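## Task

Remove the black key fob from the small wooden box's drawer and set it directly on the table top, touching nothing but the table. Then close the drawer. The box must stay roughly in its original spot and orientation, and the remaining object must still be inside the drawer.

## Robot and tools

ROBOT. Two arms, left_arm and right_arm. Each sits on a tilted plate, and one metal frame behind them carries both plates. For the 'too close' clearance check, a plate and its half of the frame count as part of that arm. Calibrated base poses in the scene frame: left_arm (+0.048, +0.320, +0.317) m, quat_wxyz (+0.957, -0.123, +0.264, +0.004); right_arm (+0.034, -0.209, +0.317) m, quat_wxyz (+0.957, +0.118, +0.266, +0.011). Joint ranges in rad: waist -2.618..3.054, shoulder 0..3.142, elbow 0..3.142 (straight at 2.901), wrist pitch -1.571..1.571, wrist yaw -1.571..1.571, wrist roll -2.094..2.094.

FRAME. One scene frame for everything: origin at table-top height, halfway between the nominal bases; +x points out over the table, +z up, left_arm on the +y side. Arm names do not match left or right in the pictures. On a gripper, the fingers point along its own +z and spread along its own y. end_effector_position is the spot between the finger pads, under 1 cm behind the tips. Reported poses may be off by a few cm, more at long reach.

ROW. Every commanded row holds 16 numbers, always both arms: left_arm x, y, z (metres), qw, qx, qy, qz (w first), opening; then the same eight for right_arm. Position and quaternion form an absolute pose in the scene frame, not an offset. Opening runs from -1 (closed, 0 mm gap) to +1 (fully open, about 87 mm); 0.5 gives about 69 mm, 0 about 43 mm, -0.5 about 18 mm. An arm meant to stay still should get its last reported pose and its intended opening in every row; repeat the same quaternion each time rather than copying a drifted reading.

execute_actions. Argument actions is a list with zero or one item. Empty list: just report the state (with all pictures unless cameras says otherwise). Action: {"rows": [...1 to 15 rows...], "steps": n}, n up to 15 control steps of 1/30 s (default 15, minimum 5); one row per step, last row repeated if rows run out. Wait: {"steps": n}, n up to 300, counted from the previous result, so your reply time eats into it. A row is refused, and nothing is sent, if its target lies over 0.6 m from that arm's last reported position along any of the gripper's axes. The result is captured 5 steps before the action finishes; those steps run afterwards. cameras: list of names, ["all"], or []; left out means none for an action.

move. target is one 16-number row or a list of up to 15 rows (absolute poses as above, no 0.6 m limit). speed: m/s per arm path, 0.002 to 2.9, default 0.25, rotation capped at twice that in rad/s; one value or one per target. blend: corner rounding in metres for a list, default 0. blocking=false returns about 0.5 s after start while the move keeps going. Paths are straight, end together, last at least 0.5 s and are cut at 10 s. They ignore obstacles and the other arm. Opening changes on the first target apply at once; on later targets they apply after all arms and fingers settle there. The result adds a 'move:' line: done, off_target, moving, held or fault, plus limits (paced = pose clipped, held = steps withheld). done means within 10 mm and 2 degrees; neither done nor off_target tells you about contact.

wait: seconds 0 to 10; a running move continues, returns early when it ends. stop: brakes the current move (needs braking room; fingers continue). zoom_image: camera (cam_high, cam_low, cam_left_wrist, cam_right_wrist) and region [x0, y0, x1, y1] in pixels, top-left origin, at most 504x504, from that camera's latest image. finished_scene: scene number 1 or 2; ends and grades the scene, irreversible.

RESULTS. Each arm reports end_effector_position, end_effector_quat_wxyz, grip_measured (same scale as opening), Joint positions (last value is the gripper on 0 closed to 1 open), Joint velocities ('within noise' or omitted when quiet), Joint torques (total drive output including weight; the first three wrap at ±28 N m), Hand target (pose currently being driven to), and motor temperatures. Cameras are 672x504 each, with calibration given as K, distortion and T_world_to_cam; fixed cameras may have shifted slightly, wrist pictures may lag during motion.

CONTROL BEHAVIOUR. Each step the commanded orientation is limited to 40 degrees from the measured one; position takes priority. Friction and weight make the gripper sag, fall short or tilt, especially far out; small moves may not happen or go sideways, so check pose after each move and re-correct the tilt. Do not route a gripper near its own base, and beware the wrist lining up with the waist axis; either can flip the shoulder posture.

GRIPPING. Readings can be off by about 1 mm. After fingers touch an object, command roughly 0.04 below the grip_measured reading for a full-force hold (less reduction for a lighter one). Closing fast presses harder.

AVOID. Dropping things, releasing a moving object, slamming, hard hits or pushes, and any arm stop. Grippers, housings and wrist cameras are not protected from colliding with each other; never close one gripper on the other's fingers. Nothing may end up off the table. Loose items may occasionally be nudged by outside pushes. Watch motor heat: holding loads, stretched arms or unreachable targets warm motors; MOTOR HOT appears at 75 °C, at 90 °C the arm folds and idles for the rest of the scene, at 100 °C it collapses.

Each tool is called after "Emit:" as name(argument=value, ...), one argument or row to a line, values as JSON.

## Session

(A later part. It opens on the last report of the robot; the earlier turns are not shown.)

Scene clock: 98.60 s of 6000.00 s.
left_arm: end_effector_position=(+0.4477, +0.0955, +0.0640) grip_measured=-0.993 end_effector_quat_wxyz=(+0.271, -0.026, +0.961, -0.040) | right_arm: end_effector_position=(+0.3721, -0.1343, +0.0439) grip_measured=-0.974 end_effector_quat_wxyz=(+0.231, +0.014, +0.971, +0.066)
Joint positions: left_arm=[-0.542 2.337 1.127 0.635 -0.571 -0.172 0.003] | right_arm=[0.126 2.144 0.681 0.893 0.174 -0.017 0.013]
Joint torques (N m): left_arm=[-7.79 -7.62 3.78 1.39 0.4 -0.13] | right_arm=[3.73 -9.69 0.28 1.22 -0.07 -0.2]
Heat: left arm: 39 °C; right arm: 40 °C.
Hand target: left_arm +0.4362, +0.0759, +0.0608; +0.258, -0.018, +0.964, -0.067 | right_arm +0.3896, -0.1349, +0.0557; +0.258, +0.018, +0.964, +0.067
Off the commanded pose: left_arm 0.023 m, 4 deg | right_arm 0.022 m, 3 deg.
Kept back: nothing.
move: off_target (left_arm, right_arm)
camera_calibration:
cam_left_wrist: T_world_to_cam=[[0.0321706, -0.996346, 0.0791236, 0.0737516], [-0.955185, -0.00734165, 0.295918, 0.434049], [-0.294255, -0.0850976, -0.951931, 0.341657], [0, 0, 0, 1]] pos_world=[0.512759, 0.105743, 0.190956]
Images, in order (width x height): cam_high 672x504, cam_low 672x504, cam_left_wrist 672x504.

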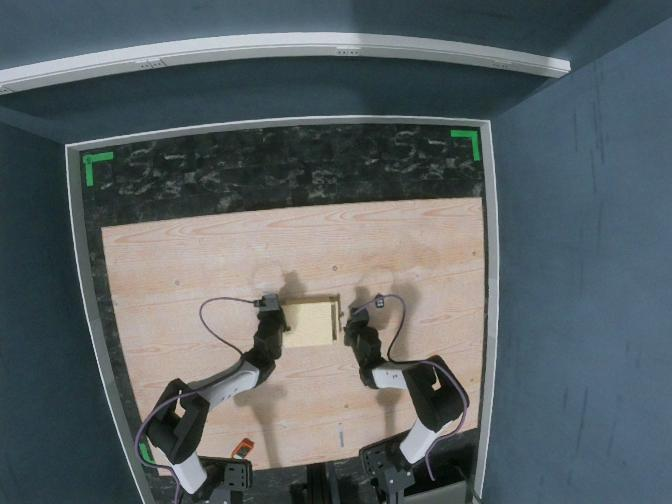

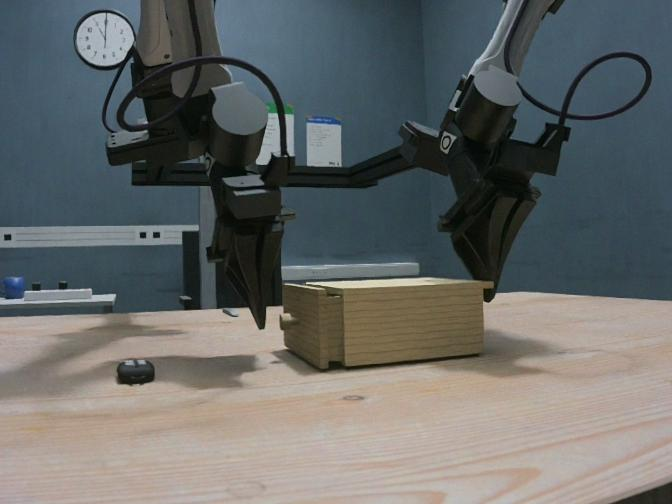

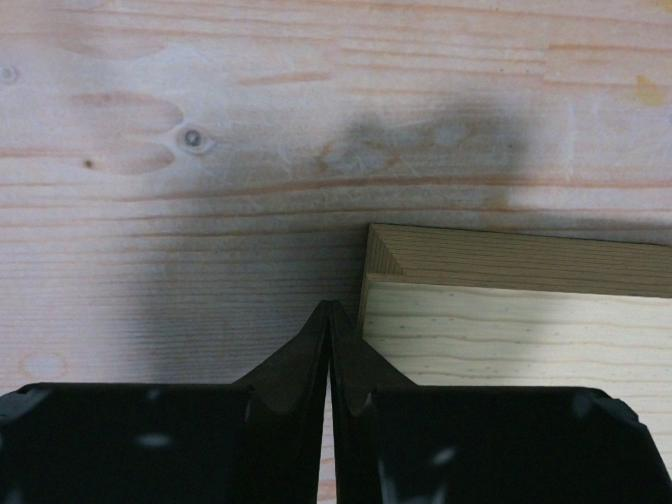

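Emit:
move(
  target=[
    [0.437, 0.0759, 0.060, 0.2582, -0.0181, 0.9635, -0.0674, -1.0, 0.412, -0.142, 0.060, 0.2582, 0.0181, 0.9635, 0.0674, -1.0],
    [0.437, 0.0759, 0.060, 0.2582, -0.0181, 0.9635, -0.0674, -1.0, 0.412, -0.085, 0.060, 0.2582, 0.0181, 0.9635, 0.0674, -1.0],
  ],
  speed=[0.12, 0.06],
  cameras=["cam_right_wrist", "cam_low"],
)

Emit:
execute_actions(
  actions=[],
  cameras=["cam_high"],
)

Emit:
zoom_image(
  camera="cam_high",
  region=[260, 270, 400, 375],
)

Scene clock: 101.33 s of 6000.00 s.
left_arm: end_effector_position=(+0.4477, +0.0956, +0.0639) grip_measured=-0.993 end_effector_quat_wxyz=(+0.271, -0.027, +0.961, -0.040) | right_arm: end_effector_position=(+0.4046, -0.1215, +0.0574) grip_measured=-0.974 end_effector_quat_wxyz=(+0.245, +0.020, +0.969, +0.010)
Joint positions: left_arm=[-0.542 2.337 1.127 0.634 -0.571 -0.174 0.003] | right_arm=[0.227 2.117 0.787 0.777 0.37 0.014 0.013]
Joint torques (N m): left_arm=[-7.61 -7.69 3.59 1.38 0.39 -0.1] | right_arm=[8.16 -5.87 3.36 1.2 -0.86 0.25]
Heat: left arm: 40 °C; right arm: 40 °C.
Hand target: left_arm +0.4362, +0.0767, +0.0607; +0.258, -0.018, +0.964, -0.067 | right_arm +0.4103, -0.0863, +0.0623; +0.257, +0.017, +0.964, +0.067
Off the commanded pose: left_arm 0.023 m, 4 deg | right_arm 0.037 m, 7 deg.
Kept back: nothing.
move: off_target (left_arm, right_arm)
camera_calibration:
cam_right_wrist: T_world_to_cam=[[-0.0143761, -0.999661, -0.021692, -0.116152], [-0.927374, 0.0052189, 0.374098, 0.374045], [-0.373858, 0.0254946, -0.927135, 0.344036], [0, 0, 0, 1]] pos_world=[0.47383, -0.126836, 0.176519]
Images, in order (width x height): cam_low 672x504, cam_right_wrist 672x504.

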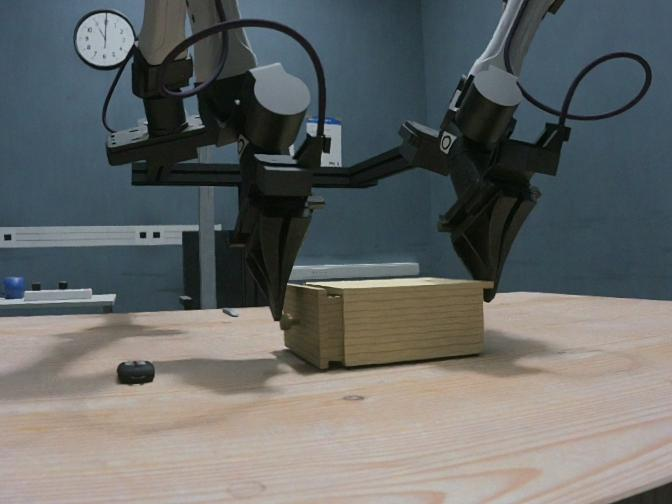

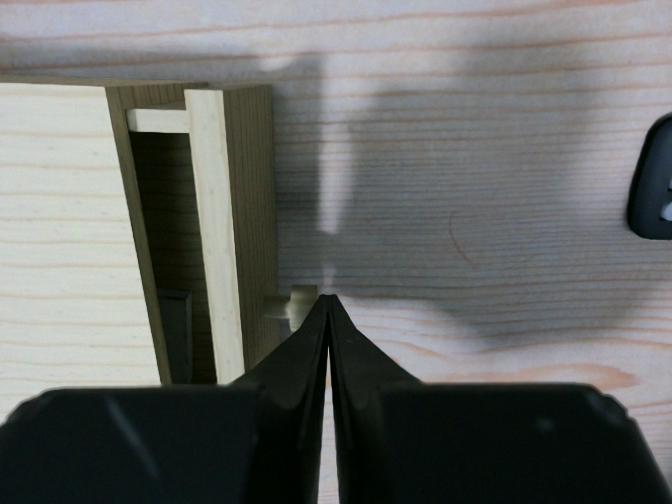

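Scene clock: 101.33 s of 6000.00 s.
left_arm: end_effector_position=(+0.4477, +0.0956, +0.0639) grip_measured=-0.993 end_effector_quat_wxyz=(+0.271, -0.027, +0.961, -0.040) | right_arm: end_effector_position=(+0.4046, -0.1215, +0.0574) grip_measured=-0.974 end_effector_quat_wxyz=(+0.245, +0.020, +0.969, +0.010)
Joint positions: left_arm=[-0.542 2.337 1.127 0.634 -0.571 -0.174 0.003] | right_arm=[0.227 2.117 0.787 0.777 0.37 0.014 0.013]
Joint velocities: within noise
Joint torques (N m): left_arm=[-7.61 -7.69 3.59 1.38 0.39 -0.1] | right_arm=[8.16 -5.87 3.36 1.2 -0.86 0.25]
Motor temperatures (°C): left_arm=[27 40 38 31 25 27 23] | right_arm=[26 40 31 33 28 29 29]
Heat: left arm: 40 °C; right arm: 40 °C.
Hand target: left_arm +0.4362, +0.0767, +0.0607; +0.258, -0.018, +0.964, -0.067 | right_arm +0.4103, -0.0863, +0.0623; +0.257, +0.017, +0.964, +0.067
Off the commanded pose: left_arm 0.023 m, 4 deg | right_arm 0.037 m, 7 deg.
Kept back: nothing.
Images, in order (width x height): cam_high 672x504.

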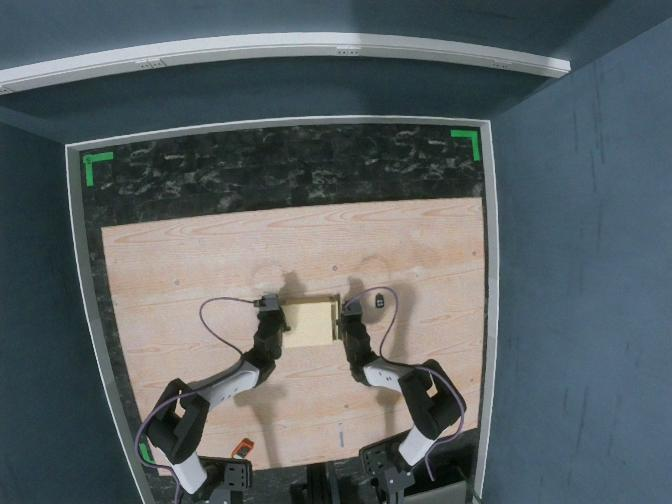

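Scaled by 3.600 from the camera's 672x504 image, which has a finer 960x720 frame.

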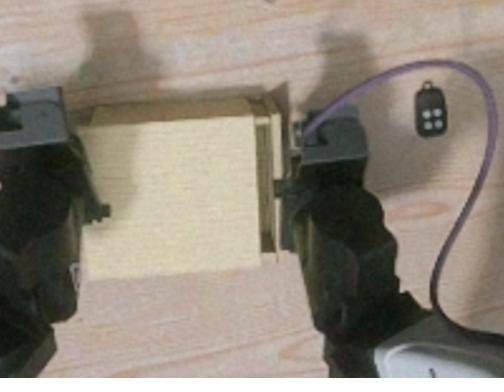

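Emit:
move(
  target=[0.437, 0.0759, 0.060, 0.2582, -0.0181, 0.9635, -0.0674, -1.0, 0.410, -0.062, 0.060, 0.2582, 0.0181, 0.9635, 0.0674, -1.0],
  speed=0.06,
  cameras=["cam_right_wrist", "cam_low", "cam_high"],
)

Emit:
zoom_image(
  camera="cam_high",
  region=[260, 270, 400, 375],
)

Scene clock: 102.33 s of 6000.00 s.
left_arm: end_effector_position=(+0.4477, +0.0956, +0.0639) grip_measured=-0.993 end_effector_quat_wxyz=(+0.271, -0.027, +0.961, -0.040) | right_arm: end_effector_position=(+0.4046, -0.1040, +0.0591) grip_measured=-0.974 end_effector_quat_wxyz=(+0.248, +0.020, +0.969, -0.001)
Joint positions: left_arm=[-0.542 2.337 1.127 0.634 -0.571 -0.174 0.003] | right_arm=[0.287 2.144 0.813 0.77 0.443 0.041 0.013]
Joint torques (N m): left_arm=[-7.68 -7.71 3.58 1.38 0.39 -0.1] | right_arm=[8.62 -5.53 3.81 1.17 -0.93 0.32]
Heat: left arm: 40 °C; right arm: 40 °C.
Hand target: left_arm +0.4362, +0.0767, +0.0607; +0.258, -0.018, +0.964, -0.067 | right_arm +0.4079, -0.0637, +0.0633; +0.256, +0.017, +0.964, +0.066
Off the commanded pose: left_arm 0.023 m, 4 deg | right_arm 0.042 m, 8 deg.
Kept back: nothing.
move: off_target (left_arm, right_arm)
camera_calibration:
cam_right_wrist: T_world_to_cam=[[-0.0209077, -0.999781, -0.000155867, -0.0973437], [-0.929523, 0.019381, 0.368255, 0.376097], [-0.368172, 0.00784424, -0.929725, 0.341157], [0, 0, 0, 1]] pos_world=[0.47316, -0.107288, 0.178668]
Images, in order (width x height): cam_high 672x504, cam_low 672x504, cam_right_wrist 672x504.

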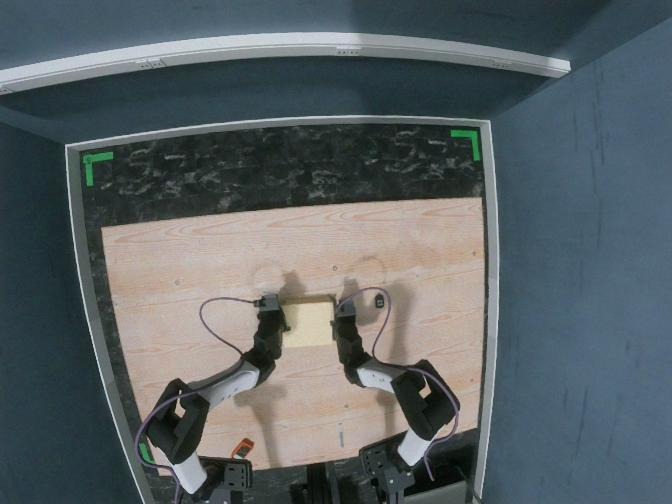

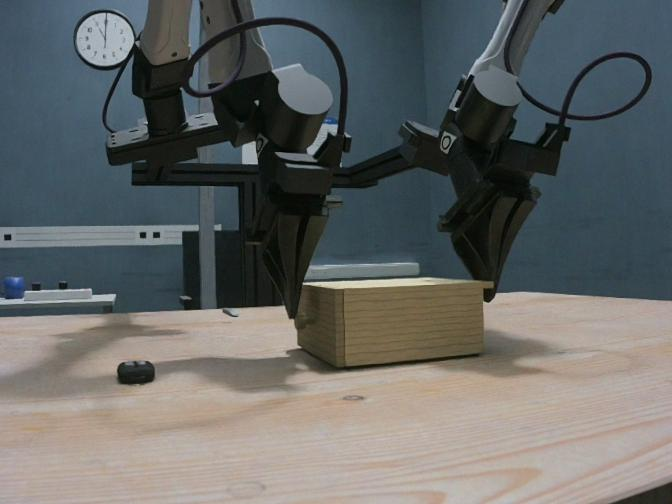

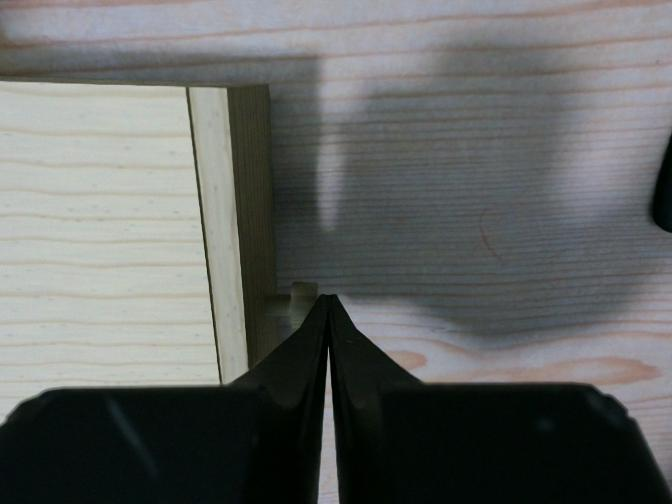

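Scaled by 3.600 from the camera's 672x504 image, which has a finer 960x720 frame.

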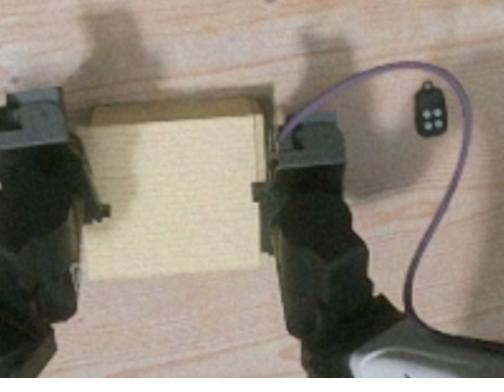

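Emit:
move(
  target=[0.437, 0.102, 0.060, 0.2582, -0.0181, 0.9635, -0.0674, -1.0, 0.408, -0.060, 0.060, 0.2582, 0.0181, 0.9635, 0.0674, -1.0],
  speed=0.05,
  cameras=["cam_right_wrist", "cam_left_wrist", "cam_high"],
)

Emit:
zoom_image(
  camera="cam_high",
  region=[260, 270, 400, 375],
)

Scene clock: 103.70 s of 6000.00 s.
left_arm: end_effector_position=(+0.4277, +0.1027, +0.0538) grip_measured=-0.993 end_effector_quat_wxyz=(+0.249, -0.013, +0.967, -0.052) | right_arm: end_effector_position=(+0.4035, -0.1013, +0.0590) grip_measured=-0.974 end_effector_quat_wxyz=(+0.247, +0.022, +0.969, +0.000)
Joint positions: left_arm=[-0.52 2.337 1.073 0.647 -0.516 -0.167 0.003] | right_arm=[0.294 2.147 0.814 0.769 0.448 0.05 0.013]
Joint torques (N m): left_arm=[-4.64 -10.97 1.94 1.69 0.29 0.17] | right_arm=[8.65 -5.49 3.43 1.19 -0.91 0.26]
Heat: left arm: 41 °C; right arm: 39 °C.
Hand target: left_arm +0.4369, +0.1020, +0.0601; +0.258, -0.018, +0.964, -0.067 | right_arm +0.4058, -0.0617, +0.0631; +0.256, +0.017, +0.964, +0.066
Off the commanded pose: left_arm 0.011 m, 2 deg | right_arm 0.042 m, 8 deg.
Kept back: nothing.
move: off_target (left_arm, right_arm)
camera_calibration:
cam_left_wrist: T_world_to_cam=[[0.00318891, -0.995422, 0.0955236, 0.0937643], [-0.940793, 0.0293932, 0.337705, 0.405823], [-0.338967, -0.0909448, -0.936392, 0.345645], [0, 0, 0, 1]] pos_world=[0.498658, 0.112841, 0.177654]
cam_right_wrist: T_world_to_cam=[[-0.0235324, -0.999719, -0.00295861, -0.0933016], [-0.928916, 0.0207717, 0.369707, 0.374756], [-0.369541, 0.0114484, -0.929144, 0.341607], [0, 0, 0, 1]] pos_world=[0.472159, -0.104971, 0.178576]
Images, in order (width x height): cam_high 672x504, cam_left_wrist 672x504, cam_right_wrist 672x504.

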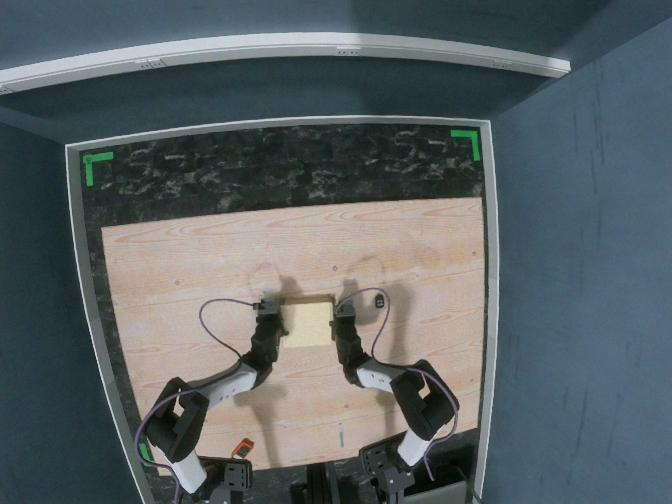

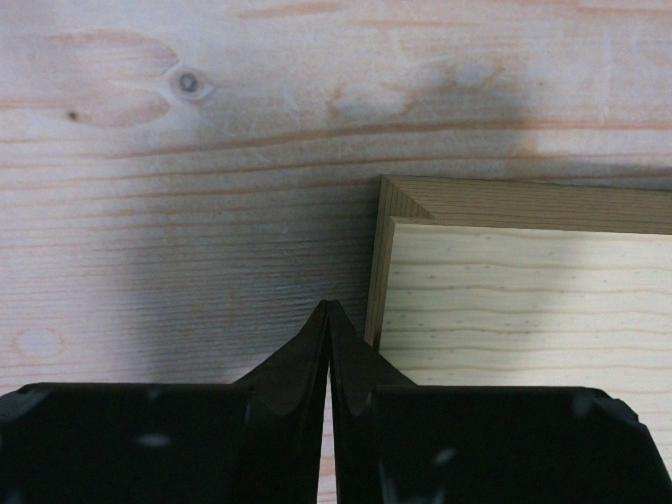

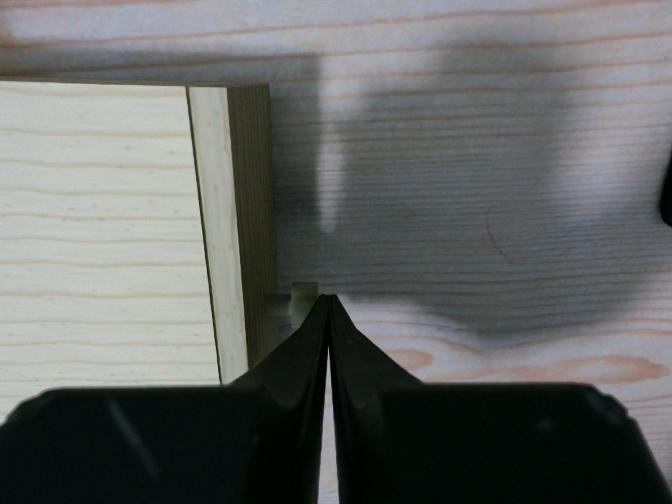

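Scaled by 3.600 from the camera's 672x504 image, which has a finer 960x720 frame.

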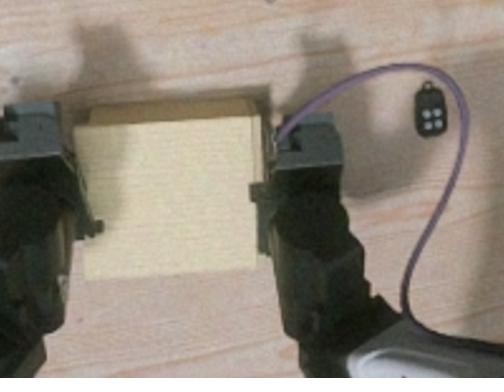

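Emit:
move(
  target=[
    [0.437, 0.150, 0.066, 0.2582, -0.0181, 0.9635, -0.0674, -1.0, 0.406, -0.053, 0.060, 0.2582, 0.0181, 0.9635, 0.0674, -1.0],
    [0.420, 0.19, 0.12, 0.2582, -0.0181, 0.9635, -0.0674, -1.0, 0.406, -0.135, 0.062, 0.2582, 0.0181, 0.9635, 0.0674, -1.0],
    [0.400, 0.22, 0.15, 0.2582, -0.0181, 0.9635, -0.0674, -1.0, 0.38, -0.18, 0.14, 0.2582, 0.0181, 0.9635, 0.0674, -1.0],
  ],
  speed=[0.07, 0.12, 0.2],
  blend=[0.0, 0.02, 0.0],
  cameras=["cam_high", "cam_low", "cam_right_wrist"],
)

Emit:
zoom_image(
  camera="cam_high",
  region=[260, 270, 400, 375],
)

Emit:
zoom_image(
  camera="cam_low",
  region=[100, 240, 540, 420],
)

Scene clock: 107.00 s of 6000.00 s.
left_arm: end_effector_position=(+0.3990, +0.2166, +0.1467) grip_measured=-0.993 end_effector_quat_wxyz=(+0.257, -0.019, +0.964, -0.065) | right_arm: end_effector_position=(+0.3750, -0.1759, +0.1337) grip_measured=-0.974 end_effector_quat_wxyz=(+0.248, +0.018, +0.966, +0.067)
Joint positions: left_arm=[-0.365 1.744 0.581 0.61 -0.367 -0.08 0.003] | right_arm=[0.073 1.652 0.494 0.628 0.127 -0.044 0.013]
Joint torques (N m): left_arm=[-2.17 -8.75 2.11 1.44 0.19 0.25] | right_arm=[1.24 -8.2 1.92 0.98 -0.2 -0.21]
Heat: left arm: 43 °C; right arm: 39 °C.
Hand target: left_arm +0.4000, +0.2199, +0.1499; +0.258, -0.018, +0.964, -0.067 | right_arm +0.3800, -0.1799, +0.1398; +0.258, +0.018, +0.964, +0.067
Off the commanded pose: left_arm 0.005 m, 0 deg | right_arm 0.009 m, 1 deg.
Kept back: nothing.
move: done
camera_calibration:
cam_right_wrist: T_world_to_cam=[[0.0168566, -0.991236, -0.131024, -0.16501], [-0.930027, -0.0636573, 0.361936, 0.308835], [-0.367104, 0.115755, -0.922949, 0.417872], [0, 0, 0, 1]] pos_world=[0.443409, -0.192275, 0.252276]
Images, in order (width x height): cam_high 672x504, cam_low 672x504, cam_right_wrist 672x504.

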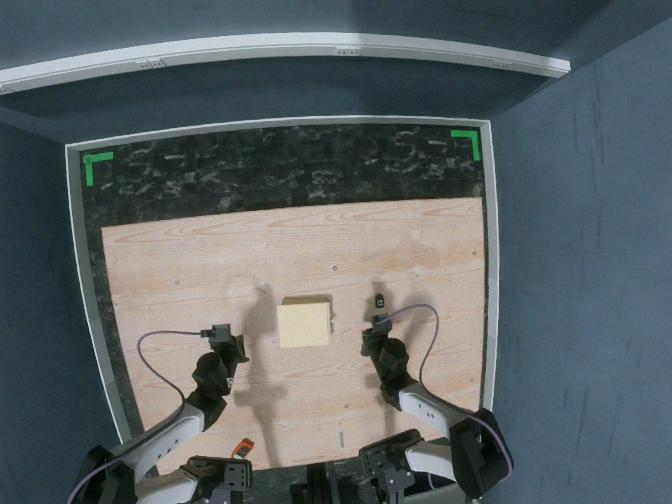

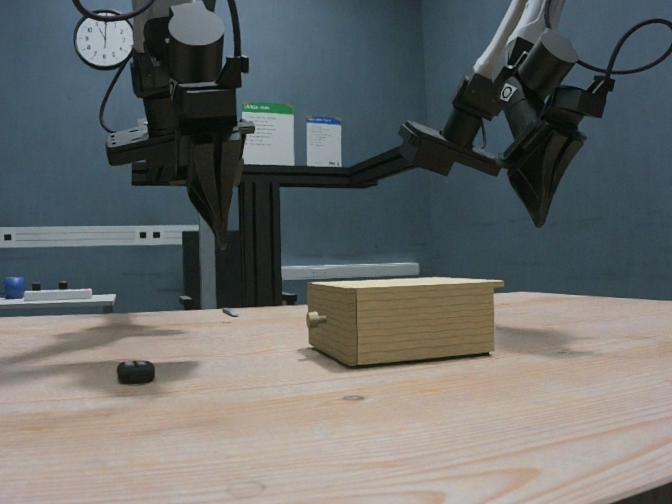

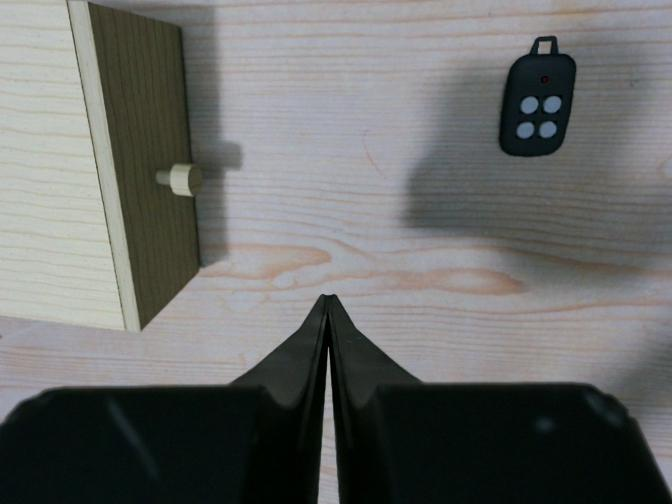

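Scaled by 3.600 from the camera's 672x504 image, which has a finer 960x720 frame.

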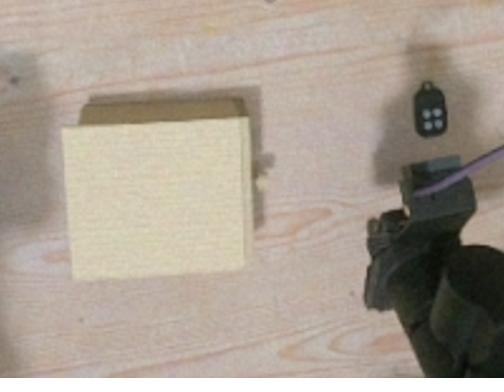

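Scaled by 1.145 from the camera's 672x504 image, which has a finer 960x720 frame.

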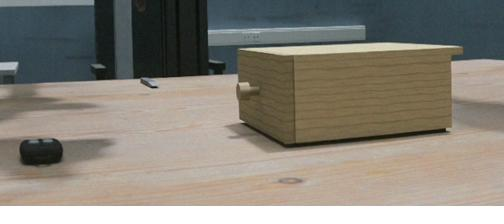

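Emit:
finished_scene(
  scene=1,
)

The scene is finished: the task was done.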